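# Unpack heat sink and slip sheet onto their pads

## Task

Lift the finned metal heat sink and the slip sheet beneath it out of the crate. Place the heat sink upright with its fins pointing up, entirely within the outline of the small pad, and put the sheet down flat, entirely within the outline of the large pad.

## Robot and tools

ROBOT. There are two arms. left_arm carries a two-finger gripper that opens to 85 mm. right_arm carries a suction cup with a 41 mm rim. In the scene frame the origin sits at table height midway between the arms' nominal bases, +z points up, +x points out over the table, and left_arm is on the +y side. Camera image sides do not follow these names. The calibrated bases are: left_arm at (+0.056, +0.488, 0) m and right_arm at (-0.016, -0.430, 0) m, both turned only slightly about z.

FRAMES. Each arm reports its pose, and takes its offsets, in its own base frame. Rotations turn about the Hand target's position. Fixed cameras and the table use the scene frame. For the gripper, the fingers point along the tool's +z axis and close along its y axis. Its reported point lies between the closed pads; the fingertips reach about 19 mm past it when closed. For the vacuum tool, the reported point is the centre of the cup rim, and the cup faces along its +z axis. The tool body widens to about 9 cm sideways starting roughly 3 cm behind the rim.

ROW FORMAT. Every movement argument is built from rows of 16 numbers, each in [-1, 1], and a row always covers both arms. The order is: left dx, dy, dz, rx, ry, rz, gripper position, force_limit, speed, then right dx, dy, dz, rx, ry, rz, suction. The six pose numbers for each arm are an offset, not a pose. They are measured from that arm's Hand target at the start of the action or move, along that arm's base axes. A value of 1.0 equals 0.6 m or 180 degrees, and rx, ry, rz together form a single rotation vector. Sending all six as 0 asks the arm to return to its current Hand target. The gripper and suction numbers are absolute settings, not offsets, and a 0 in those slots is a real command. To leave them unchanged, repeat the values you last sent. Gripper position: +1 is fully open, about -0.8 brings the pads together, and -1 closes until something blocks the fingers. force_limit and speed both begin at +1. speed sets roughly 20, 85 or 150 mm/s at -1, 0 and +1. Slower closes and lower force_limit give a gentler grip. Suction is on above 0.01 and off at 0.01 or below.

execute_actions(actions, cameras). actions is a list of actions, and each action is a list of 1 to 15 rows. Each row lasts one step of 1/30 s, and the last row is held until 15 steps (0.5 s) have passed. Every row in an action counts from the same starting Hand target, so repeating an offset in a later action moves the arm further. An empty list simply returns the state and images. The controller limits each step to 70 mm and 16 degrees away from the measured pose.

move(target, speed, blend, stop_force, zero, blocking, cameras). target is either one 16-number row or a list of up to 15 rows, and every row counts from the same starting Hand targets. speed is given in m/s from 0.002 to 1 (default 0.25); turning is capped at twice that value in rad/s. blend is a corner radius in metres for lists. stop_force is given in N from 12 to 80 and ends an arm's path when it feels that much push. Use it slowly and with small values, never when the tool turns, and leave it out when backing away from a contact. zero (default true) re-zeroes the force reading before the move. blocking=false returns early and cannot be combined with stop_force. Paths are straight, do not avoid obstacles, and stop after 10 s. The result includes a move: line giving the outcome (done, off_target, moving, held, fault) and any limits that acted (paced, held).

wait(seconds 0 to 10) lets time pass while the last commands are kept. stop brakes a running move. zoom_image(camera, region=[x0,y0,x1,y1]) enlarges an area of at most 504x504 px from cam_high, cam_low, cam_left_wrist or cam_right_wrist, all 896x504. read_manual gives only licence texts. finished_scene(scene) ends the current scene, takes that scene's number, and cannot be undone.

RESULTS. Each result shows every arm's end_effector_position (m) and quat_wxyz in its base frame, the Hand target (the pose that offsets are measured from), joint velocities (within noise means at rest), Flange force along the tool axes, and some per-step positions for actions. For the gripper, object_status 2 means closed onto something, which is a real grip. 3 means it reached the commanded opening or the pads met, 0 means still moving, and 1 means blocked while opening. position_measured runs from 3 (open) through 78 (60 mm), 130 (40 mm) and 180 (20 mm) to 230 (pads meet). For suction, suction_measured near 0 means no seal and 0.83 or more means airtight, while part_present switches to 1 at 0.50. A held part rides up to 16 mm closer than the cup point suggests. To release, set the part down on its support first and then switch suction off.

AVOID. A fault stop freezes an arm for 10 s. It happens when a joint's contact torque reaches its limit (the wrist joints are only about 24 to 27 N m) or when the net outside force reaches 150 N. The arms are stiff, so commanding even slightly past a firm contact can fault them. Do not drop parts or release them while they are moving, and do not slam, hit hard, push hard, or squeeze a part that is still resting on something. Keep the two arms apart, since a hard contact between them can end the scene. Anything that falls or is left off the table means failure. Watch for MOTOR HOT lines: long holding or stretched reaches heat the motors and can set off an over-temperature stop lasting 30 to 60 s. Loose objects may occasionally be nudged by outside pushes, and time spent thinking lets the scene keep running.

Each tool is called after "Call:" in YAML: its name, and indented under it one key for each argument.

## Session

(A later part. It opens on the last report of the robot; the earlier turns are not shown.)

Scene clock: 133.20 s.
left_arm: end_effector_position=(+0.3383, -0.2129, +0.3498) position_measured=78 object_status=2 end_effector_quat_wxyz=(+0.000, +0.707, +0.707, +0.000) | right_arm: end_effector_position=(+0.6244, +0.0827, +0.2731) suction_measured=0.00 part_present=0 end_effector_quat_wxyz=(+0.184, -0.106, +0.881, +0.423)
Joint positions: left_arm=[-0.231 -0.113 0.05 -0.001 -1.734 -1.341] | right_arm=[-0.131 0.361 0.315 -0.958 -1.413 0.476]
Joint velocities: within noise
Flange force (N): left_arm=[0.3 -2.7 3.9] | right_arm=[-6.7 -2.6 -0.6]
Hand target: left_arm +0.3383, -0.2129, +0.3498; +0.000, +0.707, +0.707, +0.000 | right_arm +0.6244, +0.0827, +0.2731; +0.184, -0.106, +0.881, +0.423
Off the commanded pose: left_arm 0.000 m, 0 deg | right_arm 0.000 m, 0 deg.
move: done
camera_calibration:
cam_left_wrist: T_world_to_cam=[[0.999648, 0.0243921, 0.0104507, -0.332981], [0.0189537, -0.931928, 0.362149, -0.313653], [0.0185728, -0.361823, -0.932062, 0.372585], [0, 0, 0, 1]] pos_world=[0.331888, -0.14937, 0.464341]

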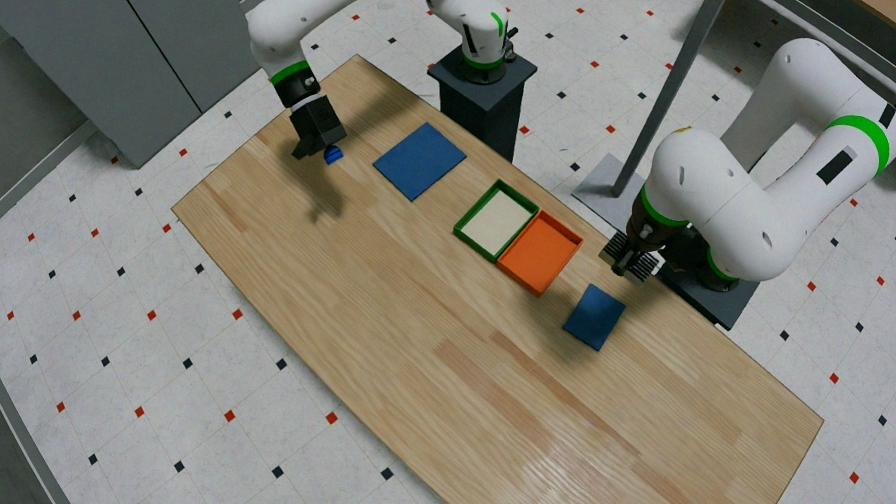

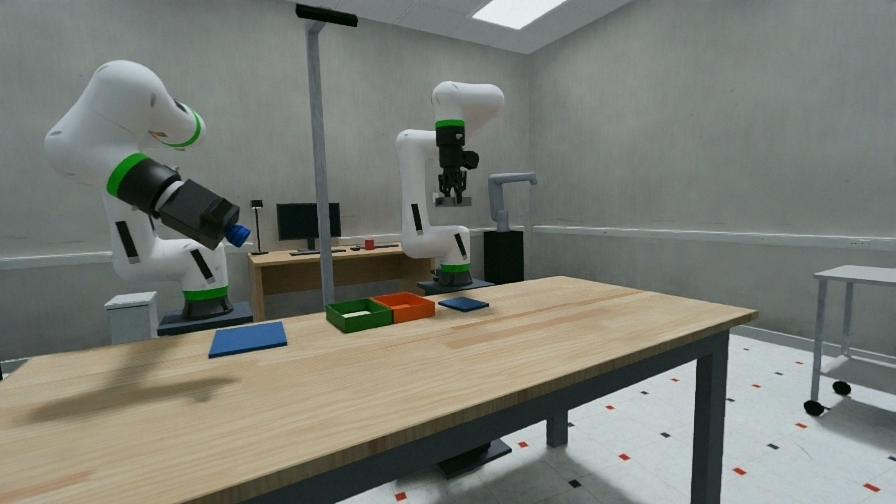

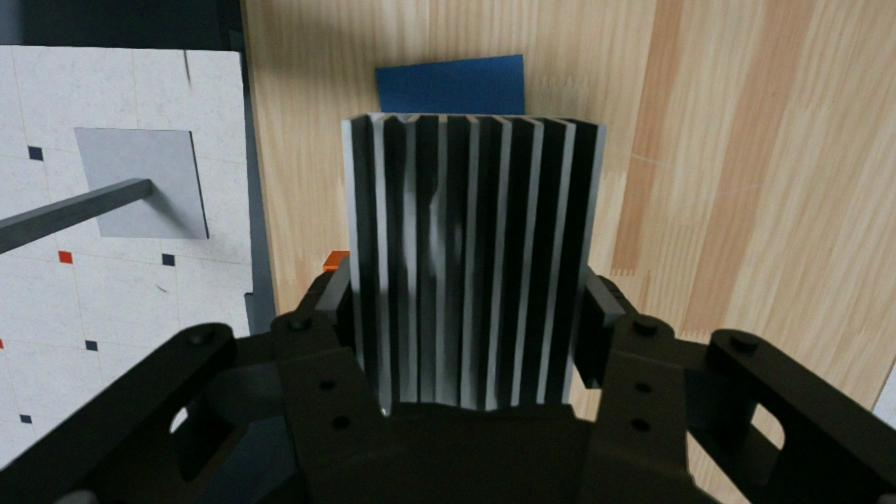

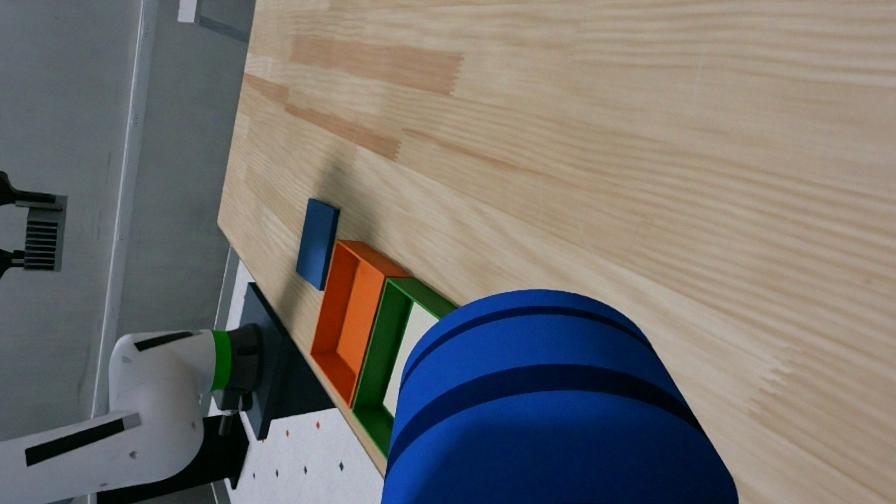

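Call:
move:
  target:
    - [0.0103,0.0448,-0.05,0,0,-0.466,-1,-0.5,-1,0,0,0,0,0,0,0]
    - [0.0103,0.0448,-0.383,0,0,-0.466,-1,-0.5,-1,0,0,0,0,0,0,0]
  speed: 0.2

Call:
zoom_image:
  camera: "cam_low"
  region: [390, 220, 530, 340]

Call:
zoom_image:
  camera: "cam_high"
  region: [510, 230, 680, 400]

Scene clock: 155.40 s.
left_arm: end_effector_position=(+0.3445, -0.1859, +0.1200) position_measured=78 object_status=2 end_effector_quat_wxyz=(+0.000, +0.999, +0.053, +0.000) | right_arm: end_effector_position=(+0.6244, +0.0827, +0.2731) suction_measured=0.00 part_present=0 end_effector_quat_wxyz=(+0.184, -0.106, +0.881, +0.423)
Joint positions: left_arm=[-0.156 -0.072 -0.457 0 -1.185 -2.879] | right_arm=[-0.131 0.361 0.315 -0.958 -1.413 0.476]
Joint velocities: within noise
Flange force (N): left_arm=[-2.3 -0.8 2.2] | right_arm=[-6.1 -2.9 -0.4]
Hand target: left_arm +0.3445, -0.1860, +0.1200; +0.000, +0.999, +0.053, +0.000 | right_arm +0.6244, +0.0827, +0.2731; +0.184, -0.106, +0.881, +0.423
Off the commanded pose: left_arm 0.000 m, 0 deg | right_arm 0.000 m, 0 deg.
move: done
camera_calibration:
cam_left_wrist: T_world_to_cam=[[0.130916, -0.991339, 0.0104244, -0.227034], [-0.92458, -0.118291, 0.36216, 0.270846], [-0.35779, -0.0570507, -0.932058, 0.354446], [0, 0, 0, 1]] pos_world=[0.406958, -0.172807, 0.234641]

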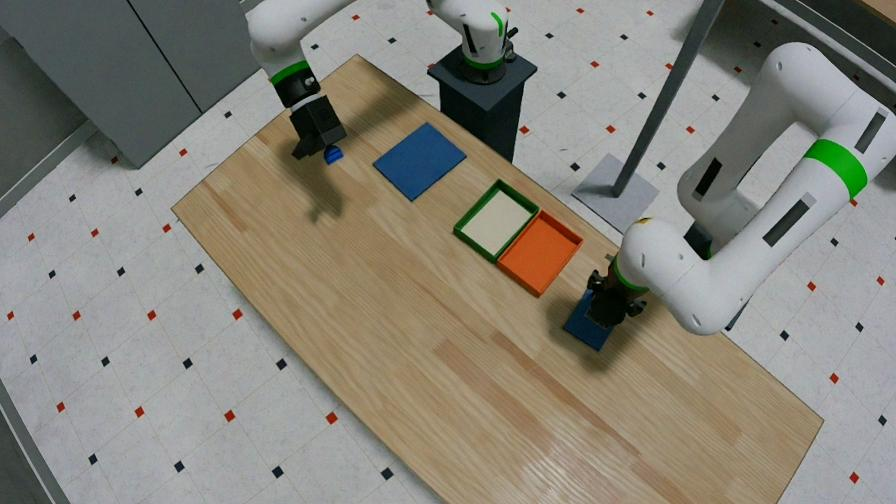

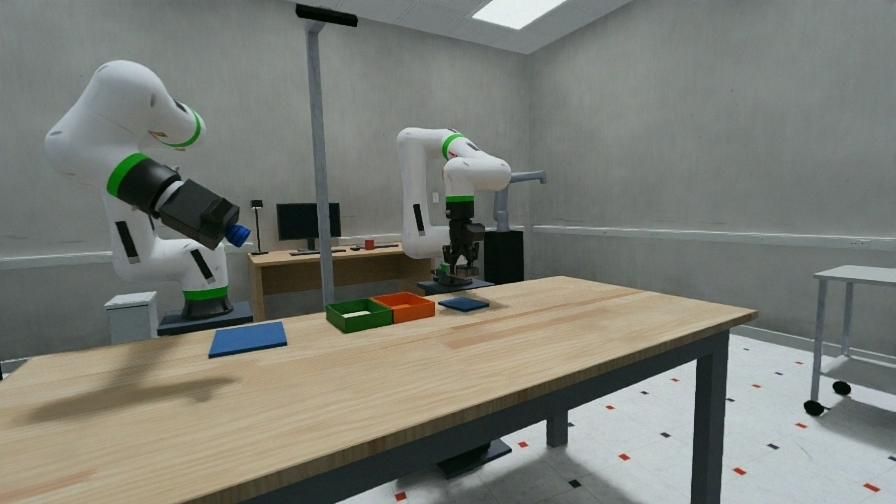

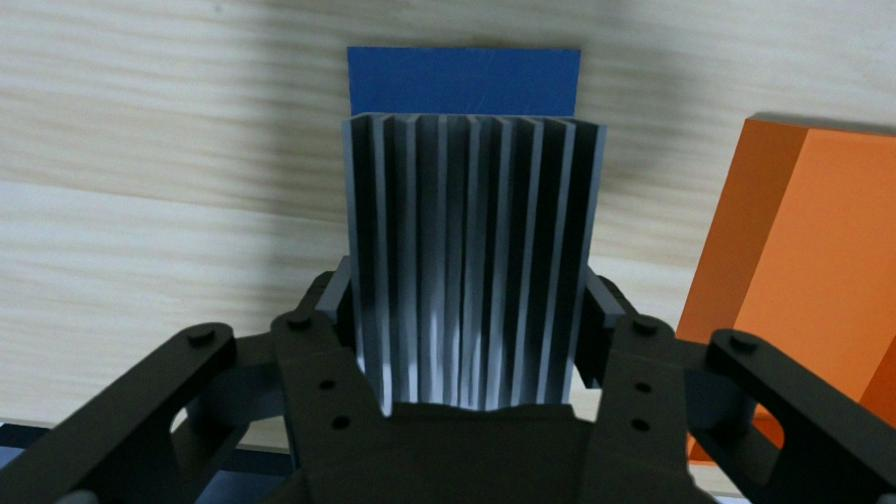

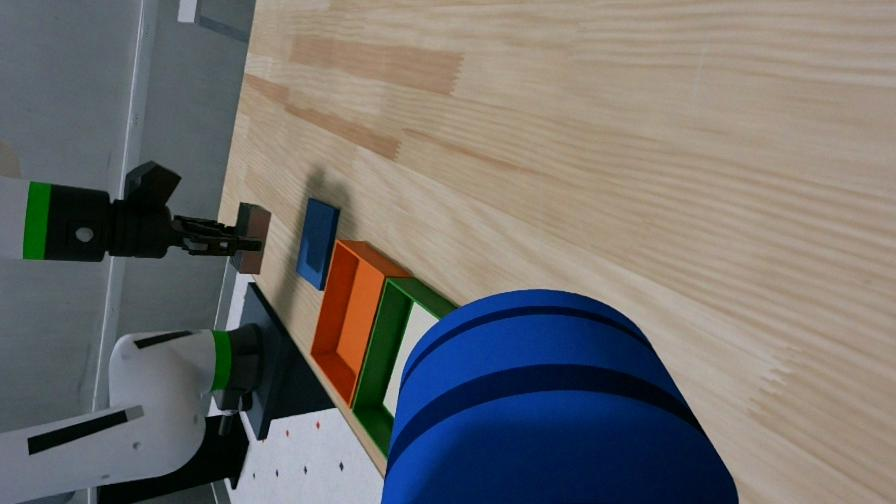

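Scaled by 3.600 from the camera's 896x504 image, which has a finer 1280x720 frame.

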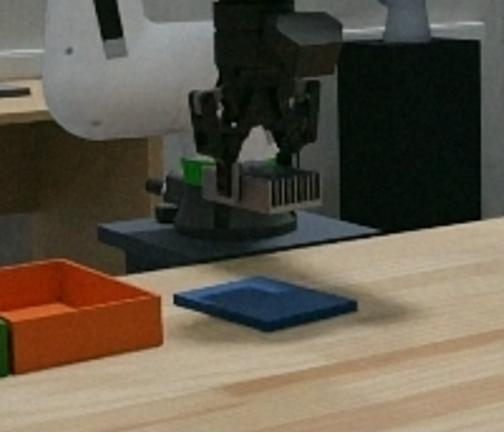

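Scaled by 2.965 from the camera's 896x504 image, which has a finer 1280x720 frame.

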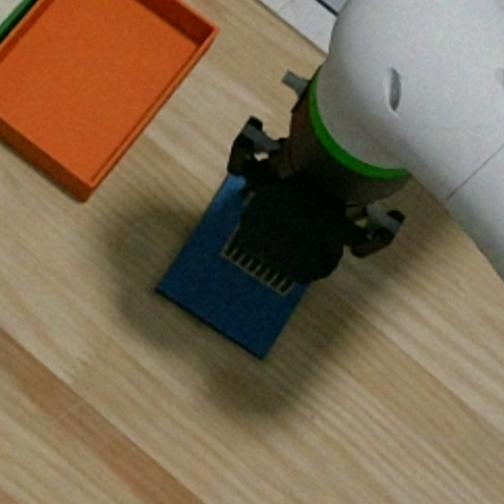

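Call:
move:
  target: [0.01,-0.005,-0.125,0,0,0,-1,-0.5,-1,0,0,0,0,0,0,0]
  speed: 0.1

Call:
zoom_image:
  camera: "cam_low"
  region: [390, 220, 530, 340]

Scene clock: 169.77 s.
left_arm: end_effector_position=(+0.3505, -0.1890, +0.0450) position_measured=78 object_status=2 end_effector_quat_wxyz=(+0.000, +0.999, +0.053, +0.000) | right_arm: end_effector_position=(+0.6244, +0.0827, +0.2731) suction_measured=0.00 part_present=0 end_effector_quat_wxyz=(+0.184, -0.106, +0.881, +0.423)
Joint positions: left_arm=[-0.162 0.043 -0.542 0 -0.986 -2.874] | right_arm=[-0.131 0.361 0.315 -0.958 -1.413 0.476]
Joint velocities: within noise
Flange force (N): left_arm=[-3.2 -2.3 0.5] | right_arm=[-6.0 -2.4 -1.0]
Hand target: left_arm +0.3505, -0.1890, +0.0450; +0.000, +0.999, +0.053, +0.000 | right_arm +0.6244, +0.0827, +0.2731; +0.184, -0.106, +0.881, +0.423
Off the commanded pose: left_arm 0.000 m, 0 deg | right_arm 0.000 m, 0 deg.
move: done
camera_calibration:
cam_left_wrist: T_world_to_cam=[[0.130824, -0.99135, 0.0104607, -0.230081], [-0.924593, -0.118193, 0.362159, 0.303212], [-0.35779, -0.0570511, -0.932058, 0.286511], [0, 0, 0, 1]] pos_world=[0.412958, -0.175907, 0.159641]

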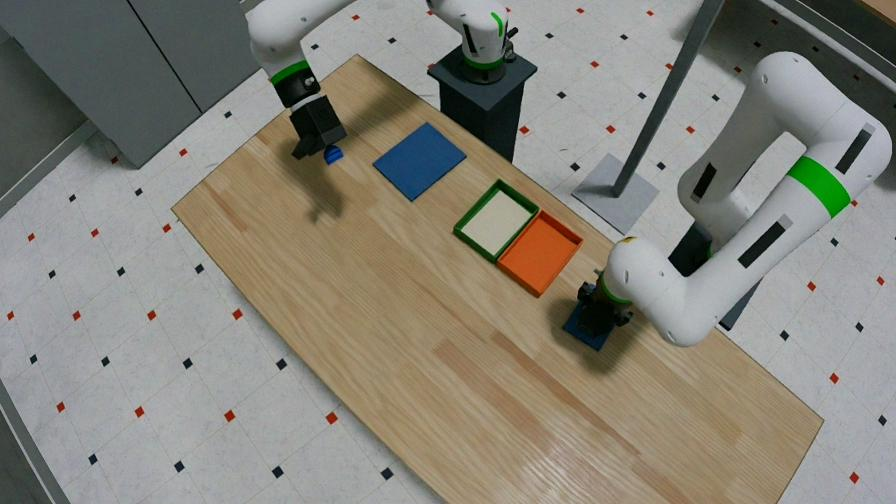

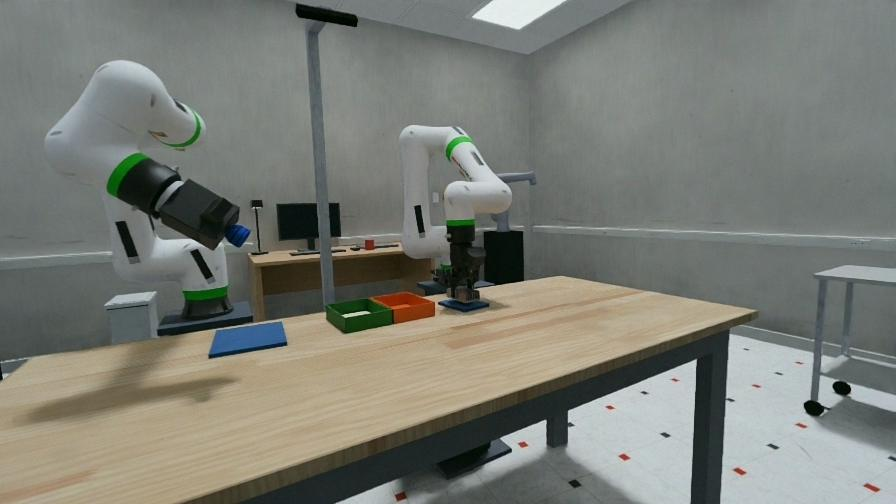

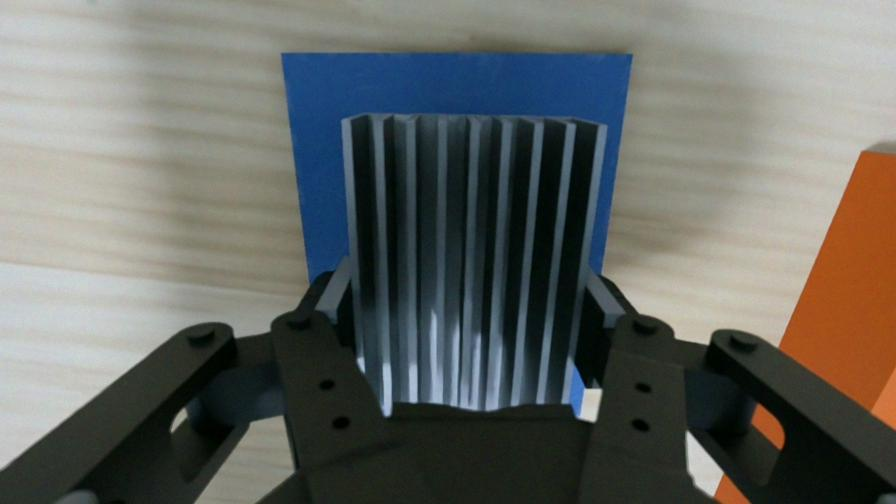

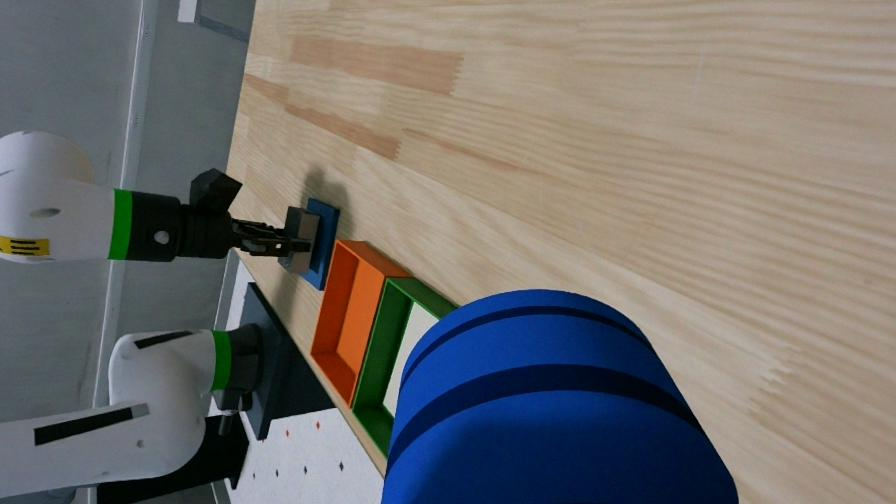

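Scaled by 3.600 from the camera's 896x504 image, which has a finer 1280x720 frame.

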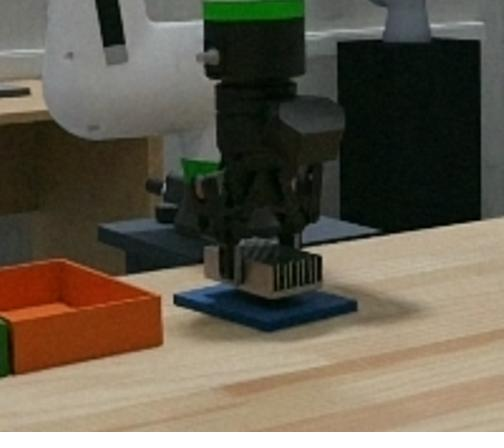

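Call:
move:
  target: [0,0,-0.042,0,0,0,-1,-0.5,-1,0,0,0,0,0,0,0]
  speed: 0.006
  stop_force: 12
  cameras: ["cam_left_wrist","cam_low"]

Call:
zoom_image:
  camera: "cam_low"
  region: [390, 220, 530, 340]

Scene clock: 177.33 s.
left_arm: end_effector_position=(+0.3505, -0.1890, +0.0307) position_measured=78 object_status=2 end_effector_quat_wxyz=(+0.000, +0.999, +0.053, +0.000) | right_arm: end_effector_position=(+0.6244, +0.0827, +0.2731) suction_measured=0.00 part_present=0 end_effector_quat_wxyz=(+0.184, -0.106, +0.881, +0.423)
Joint positions: left_arm=[-0.162 0.066 -0.557 0 -0.947 -2.874] | right_arm=[-0.131 0.361 0.315 -0.958 -1.413 0.476]
Joint velocities: within noise
Flange force (N): left_arm=[-8.8 -10.7 -27.1] | right_arm=[-6.3 -2.5 -0.7]
Hand target: left_arm +0.3505, -0.1890, +0.0307; +0.000, +0.999, +0.053, +0.000 (not the last commanded pose) | right_arm +0.6244, +0.0827, +0.2731; +0.184, -0.106, +0.881, +0.423
Off the commanded pose: left_arm 0.011 m, 0 deg | right_arm 0.000 m, 0 deg.
move: contact (left_arm)
camera_calibration:
cam_left_wrist: T_world_to_cam=[[0.130824, -0.99135, 0.0104607, -0.22993], [-0.924593, -0.118193, 0.362159, 0.308427], [-0.35779, -0.0570511, -0.932058, 0.273089], [0, 0, 0, 1]] pos_world=[0.412958, -0.175907, 0.145241]
Images, in order (width x height): cam_low 896x504, cam_left_wrist 896x504.

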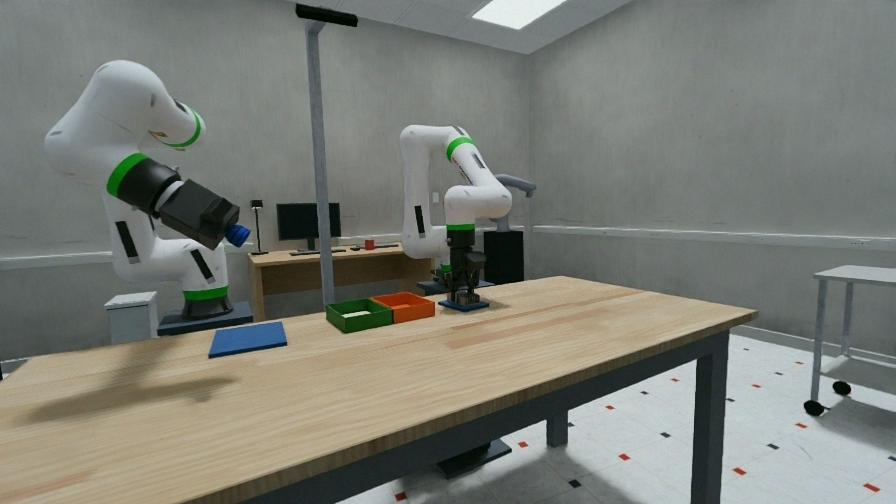

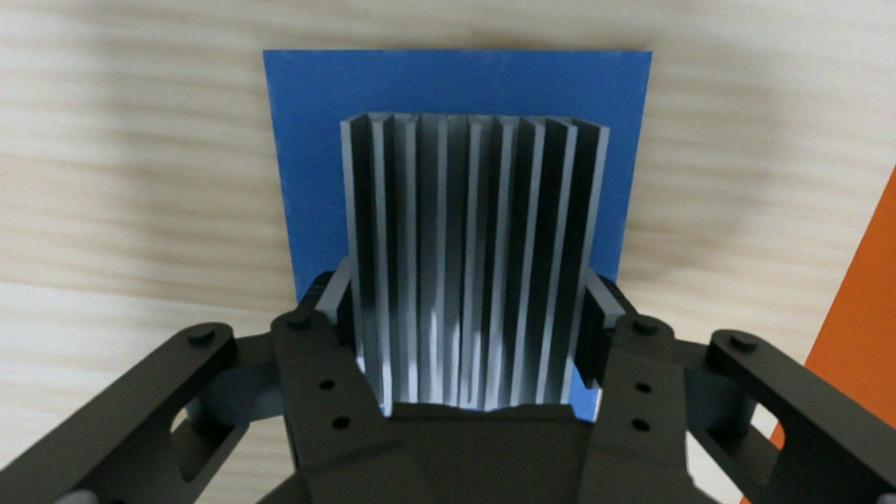

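Scaled by 3.600 from the camera's 896x504 image, which has a finer 1280x720 frame.

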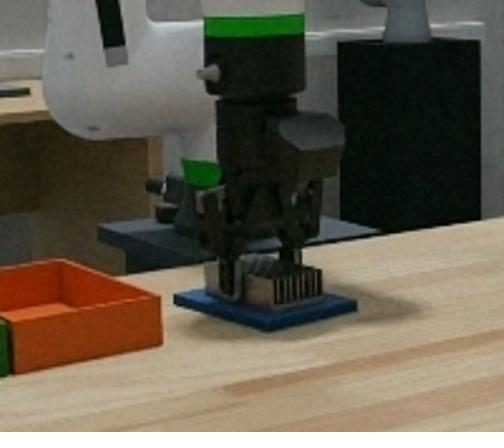

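Call:
move:
  target:
    - [0,0,0.001,0,0,0,-1,-0.5,-1,0,0,0,0,0,0,0]
    - [0,0,0.001,0,0,0,0.9,-0.5,-0.8,0,0,0,0,0,0,0]
    - [0,0,0.2,0,0,0,0.9,-0.5,-0.8,0,0,0,0,0,0,0]
  speed: 0.08

Call:
zoom_image:
  camera: "cam_low"
  region: [390, 220, 530, 340]

Scene clock: 184.77 s.
left_arm: end_effector_position=(+0.3505, -0.1890, +0.1507) position_measured=16 object_status=3 end_effector_quat_wxyz=(+0.000, +0.999, +0.053, +0.000) | right_arm: end_effector_position=(+0.6244, +0.0827, +0.2731) suction_measured=0.00 part_present=0 end_effector_quat_wxyz=(+0.184, -0.106, +0.881, +0.423)
Joint positions: left_arm=[-0.162 -0.082 -0.39 0 -1.262 -2.874] | right_arm=[-0.131 0.361 0.315 -0.958 -1.413 0.476]
Joint velocities: within noise
Flange force (N): left_arm=[-3.5 -1.3 -1.0] | right_arm=[-6.5 -2.5 -0.7]
Hand target: left_arm +0.3505, -0.1890, +0.1507; +0.000, +0.999, +0.053, +0.000 | right_arm +0.6244, +0.0827, +0.2731; +0.184, -0.106, +0.881, +0.423
Off the commanded pose: left_arm 0.000 m, 0 deg | right_arm 0.000 m, 0 deg.
move: done
camera_calibration:
cam_left_wrist: T_world_to_cam=[[0.130821, -0.991351, 0.0104481, -0.231181], [-0.924559, -0.118189, 0.362245, 0.264932], [-0.357877, -0.057049, -0.932024, 0.384964], [0, 0, 0, 1]] pos_world=[0.412958, -0.175907, 0.265241]

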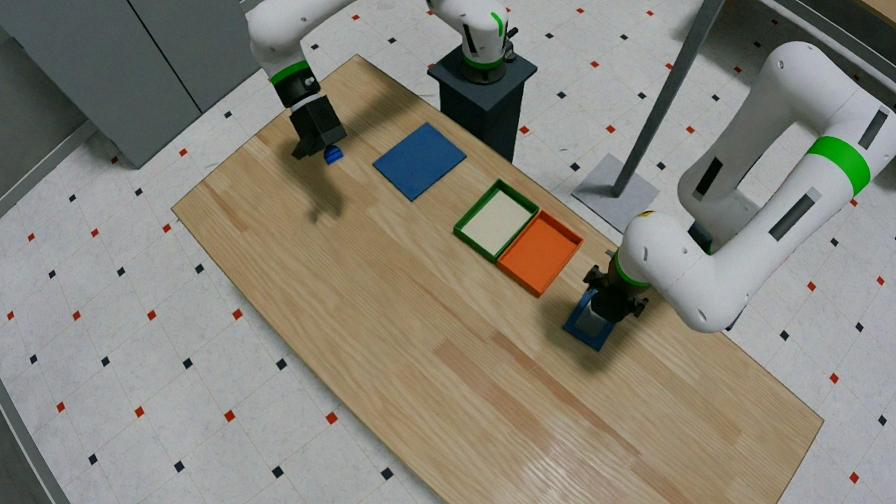

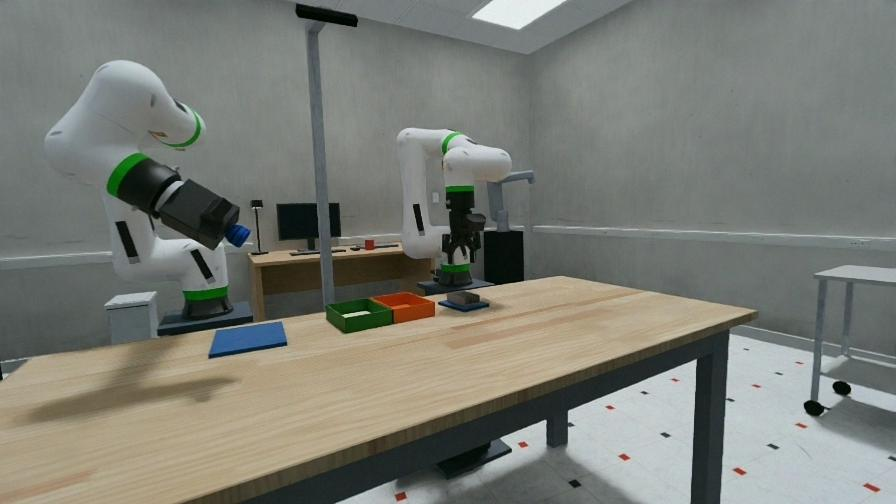

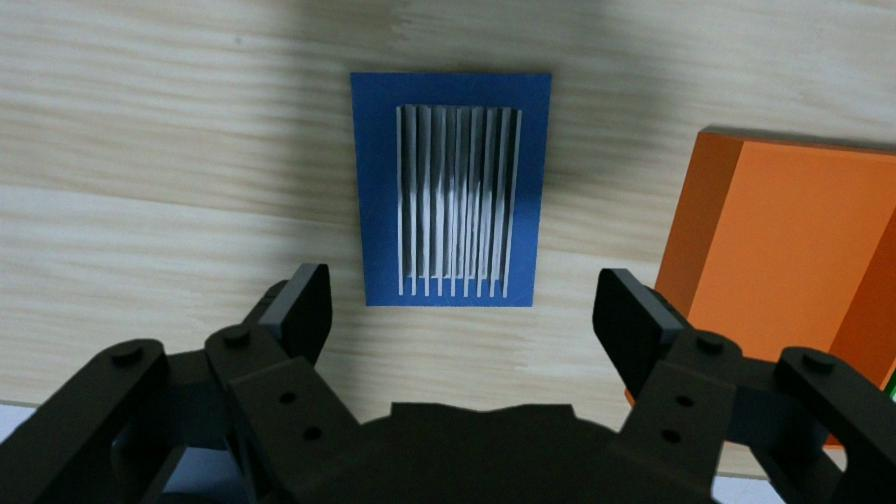

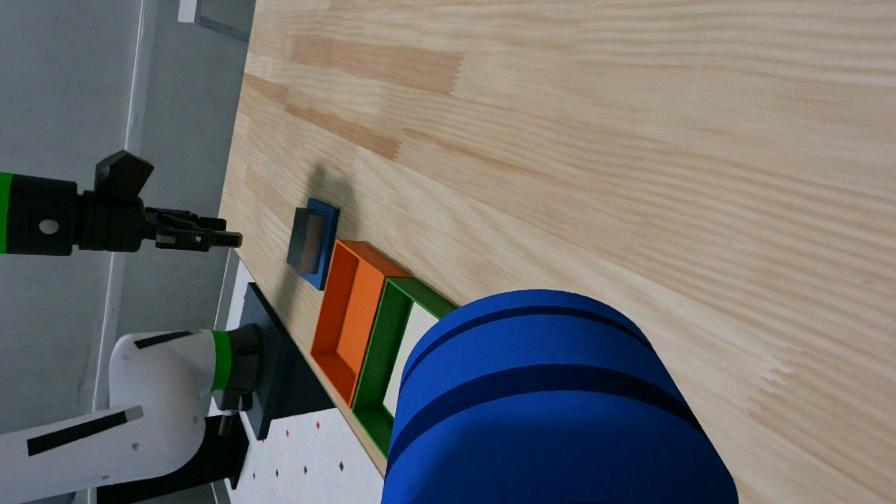

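Scaled by 3.600 from the camera's 896x504 image, which has a finer 1280x720 frame.

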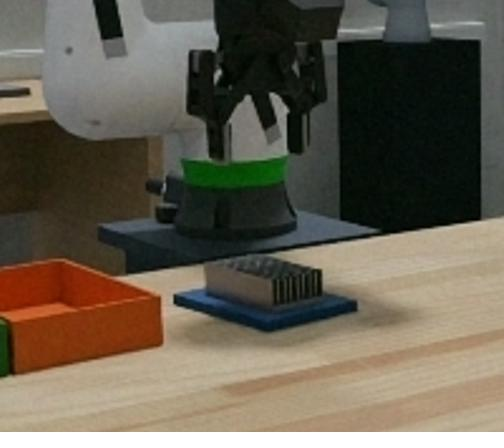

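Call:
move:
  target: [0,0,0.25,0,0,0,0.9,-0.5,-0.8,-0.341,0.229,0.128,-0.2806,0.1221,-0.0703,0]
  speed: 0.2

Call:
zoom_image:
  camera: "cam_right_wrist"
  region: [200, 0, 700, 500]

Scene clock: 224.87 s.
left_arm: end_effector_position=(+0.3505, -0.1890, +0.3007) position_measured=16 object_status=3 end_effector_quat_wxyz=(+0.000, +0.999, +0.053, +0.000) | right_arm: end_effector_position=(+0.4198, +0.2201, +0.3499) suction_measured=0.00 part_present=0 end_effector_quat_wxyz=(+0.000, +0.000, +1.000, +0.000)
Joint positions: left_arm=[-0.162 -0.13 -0.08 0 -1.62 -2.874] | right_arm=[0.761 0.07 0.189 0.001 -1.689 -0.761]
Joint velocities: within noise
Flange force (N): left_arm=[-2.0 -1.1 0.6] | right_arm=[-5.6 1.6 -4.1]
Hand target: left_arm +0.3505, -0.1890, +0.3007; +0.000, +0.999, +0.053, +0.000 | right_arm +0.4198, +0.2201, +0.3499; +0.000, +0.000, +1.000, +0.000
Off the commanded pose: left_arm 0.000 m, 0 deg | right_arm 0.000 m, 0 deg.
move: done
camera_calibration:
cam_left_wrist: T_world_to_cam=[[0.130821, -0.991351, 0.0104481, -0.232649], [-0.924559, -0.118189, 0.362245, 0.210607], [-0.357877, -0.057049, -0.932024, 0.524773], [0, 0, 0, 1]] pos_world=[0.412958, -0.175807, 0.415241]
cam_right_wrist: T_world_to_cam=[[-0.0601755, -0.998115, -0.012043, 0.262121], [-0.883987, 0.0476833, 0.465073, 0.218411], [-0.463622, 0.0386319, -0.88519, 0.564161], [0, 0, 0, 1]] pos_world=[0.470403, 0.229418, 0.400969]

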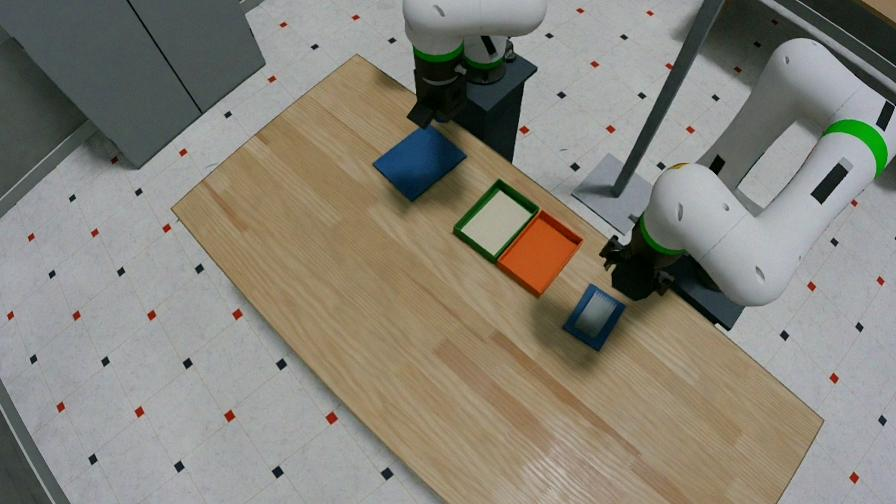

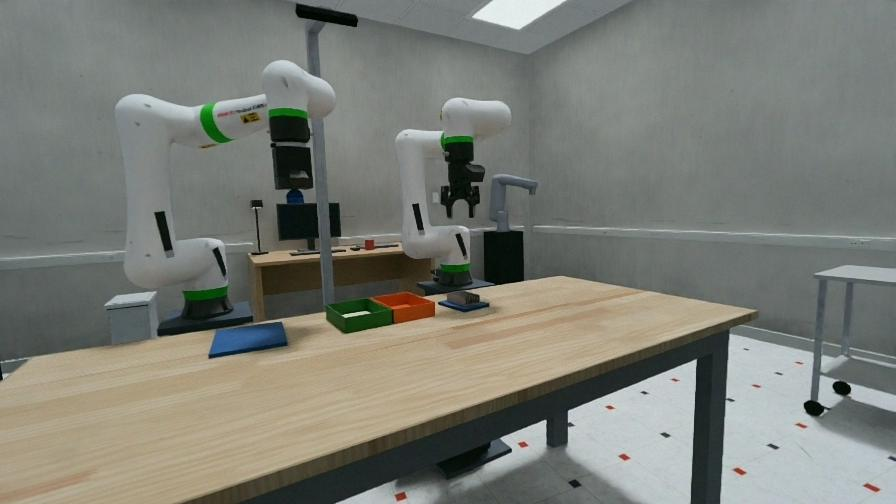

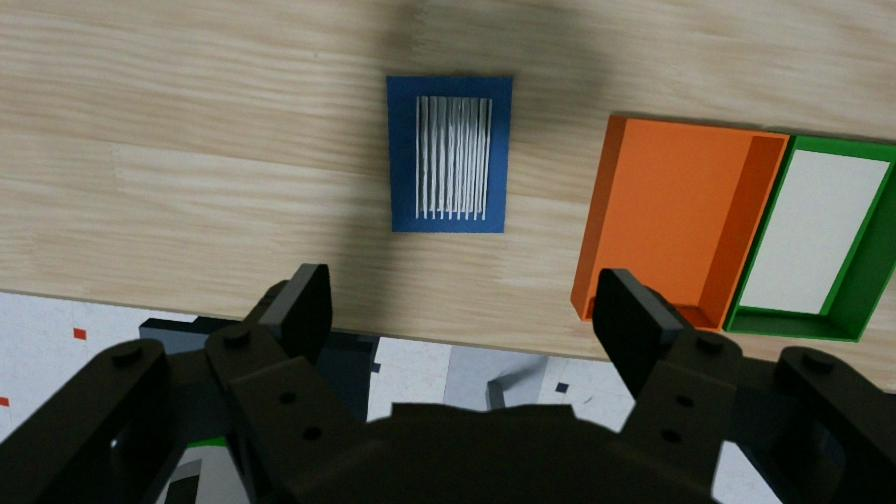

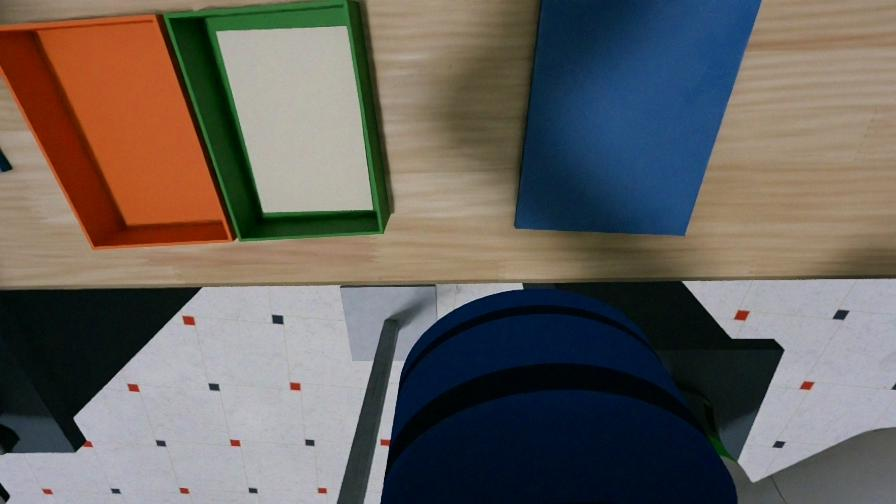

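Scaled by 1.008 from the camera's 896x504 image, which has a finer 1280x720 frame.

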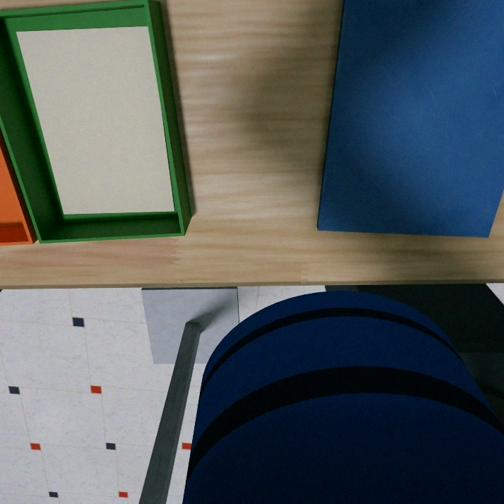

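Call:
move:
  target: [0,0,0,0,0,0,0.9,-0.5,-0.8,-0.078,0.2548,-0.4165,0,0,0,0]
  speed: 0.2

Call:
zoom_image:
  camera: "cam_low"
  region: [310, 220, 450, 340]

Call:
zoom_image:
  camera: "cam_high"
  region: [420, 140, 600, 310]

Scene clock: 241.07 s.
left_arm: end_effector_position=(+0.3505, -0.1890, +0.3007) position_measured=16 object_status=3 end_effector_quat_wxyz=(+0.000, +0.999, +0.053, +0.000) | right_arm: end_effector_position=(+0.3730, +0.3730, +0.1000) suction_measured=0.00 part_present=0 end_effector_quat_wxyz=(+0.000, +0.000, +1.000, +0.000)
Joint positions: left_arm=[-0.162 -0.13 -0.08 0 -1.62 -2.874] | right_arm=[1.035 0.301 -0.135 0.001 -1.135 -1.035]
Joint velocities: within noise
Flange force (N): left_arm=[-1.9 -0.9 0.9] | right_arm=[-4.5 3.7 -1.0]
Hand target: left_arm +0.3505, -0.1890, +0.3007; +0.000, +0.999, +0.053, +0.000 | right_arm +0.3730, +0.3730, +0.1000; +0.000, +0.000, +1.000, +0.000
Off the commanded pose: left_arm 0.000 m, 0 deg | right_arm 0.000 m, 0 deg.
move: done
camera_calibration:
cam_left_wrist: T_world_to_cam=[[0.130824, -0.99135, 0.0104607, -0.232755], [-0.924593, -0.118193, 0.362159, 0.210644], [-0.35779, -0.0570511, -0.932058, 0.524745], [0, 0, 0, 1]] pos_world=[0.412958, -0.175907, 0.415241]
cam_right_wrist: T_world_to_cam=[[-0.0601321, -0.998119, -0.0119599, 0.408877], [-0.88403, 0.0476871, 0.464991, 0.286001], [-0.463546, 0.0385338, -0.885235, 0.315359], [0, 0, 0, 1]] pos_world=[0.423603, 0.382318, 0.151069]

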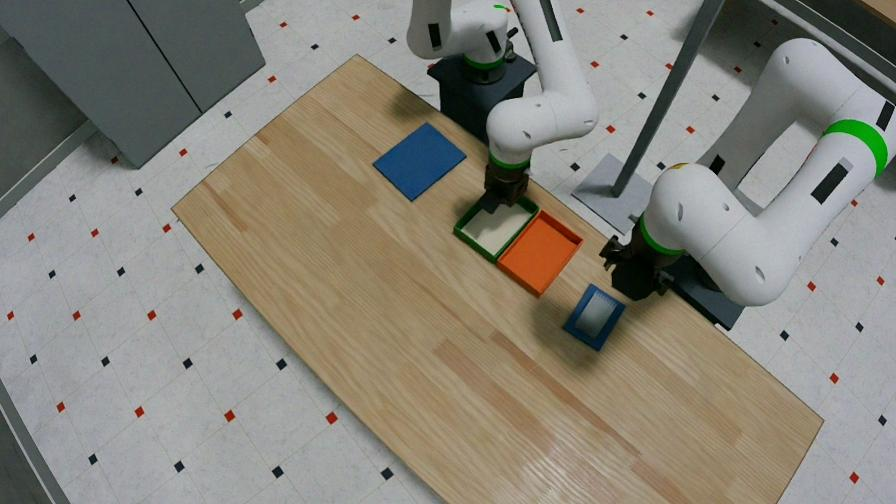

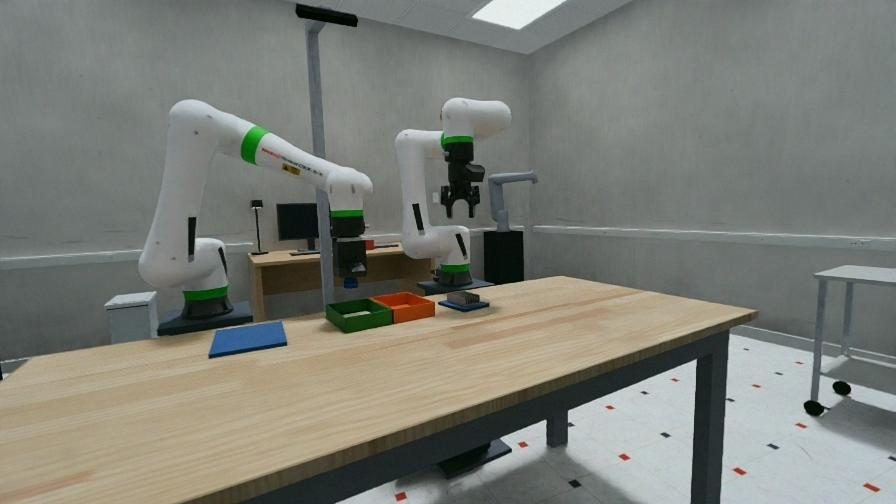

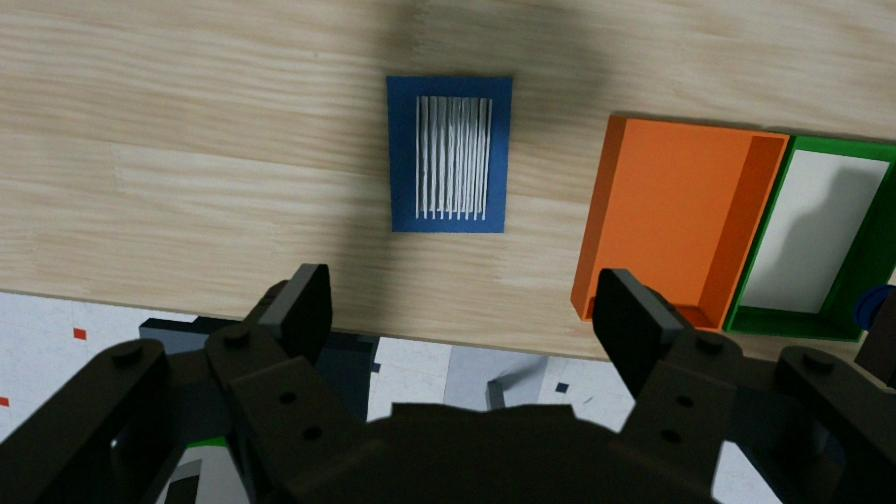

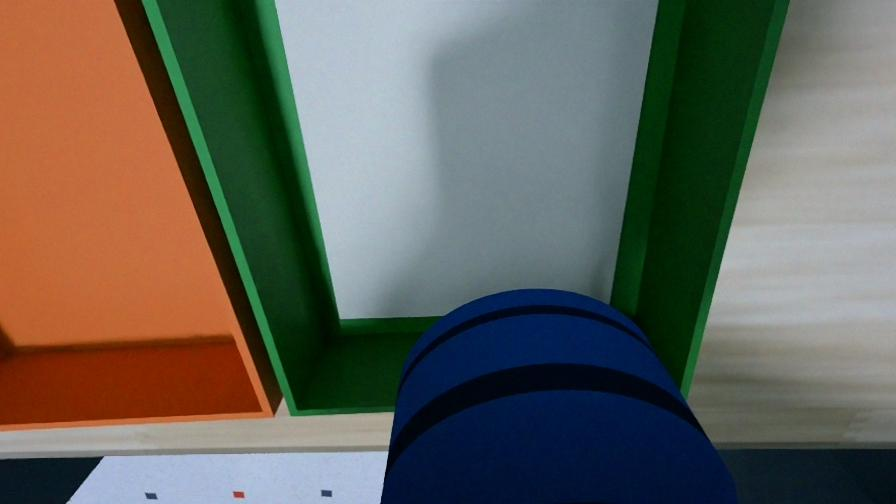

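Scaled by 3.600 from the camera's 896x504 image, which has a finer 1280x720 frame.

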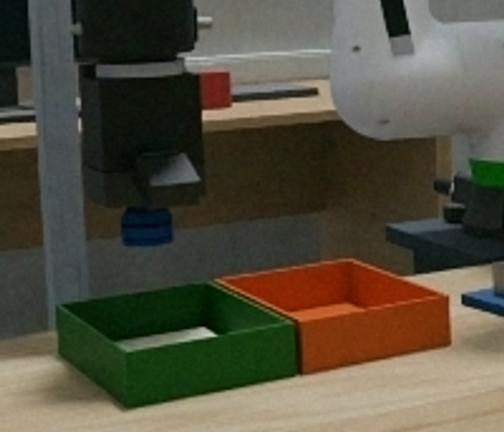

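Scaled by 2.800 from the camera's 896x504 image, which has a finer 1280x720 frame.

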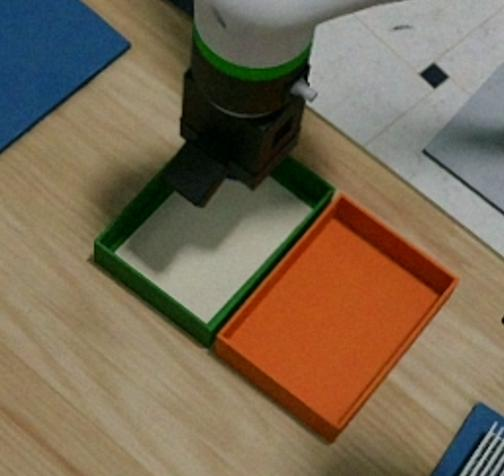

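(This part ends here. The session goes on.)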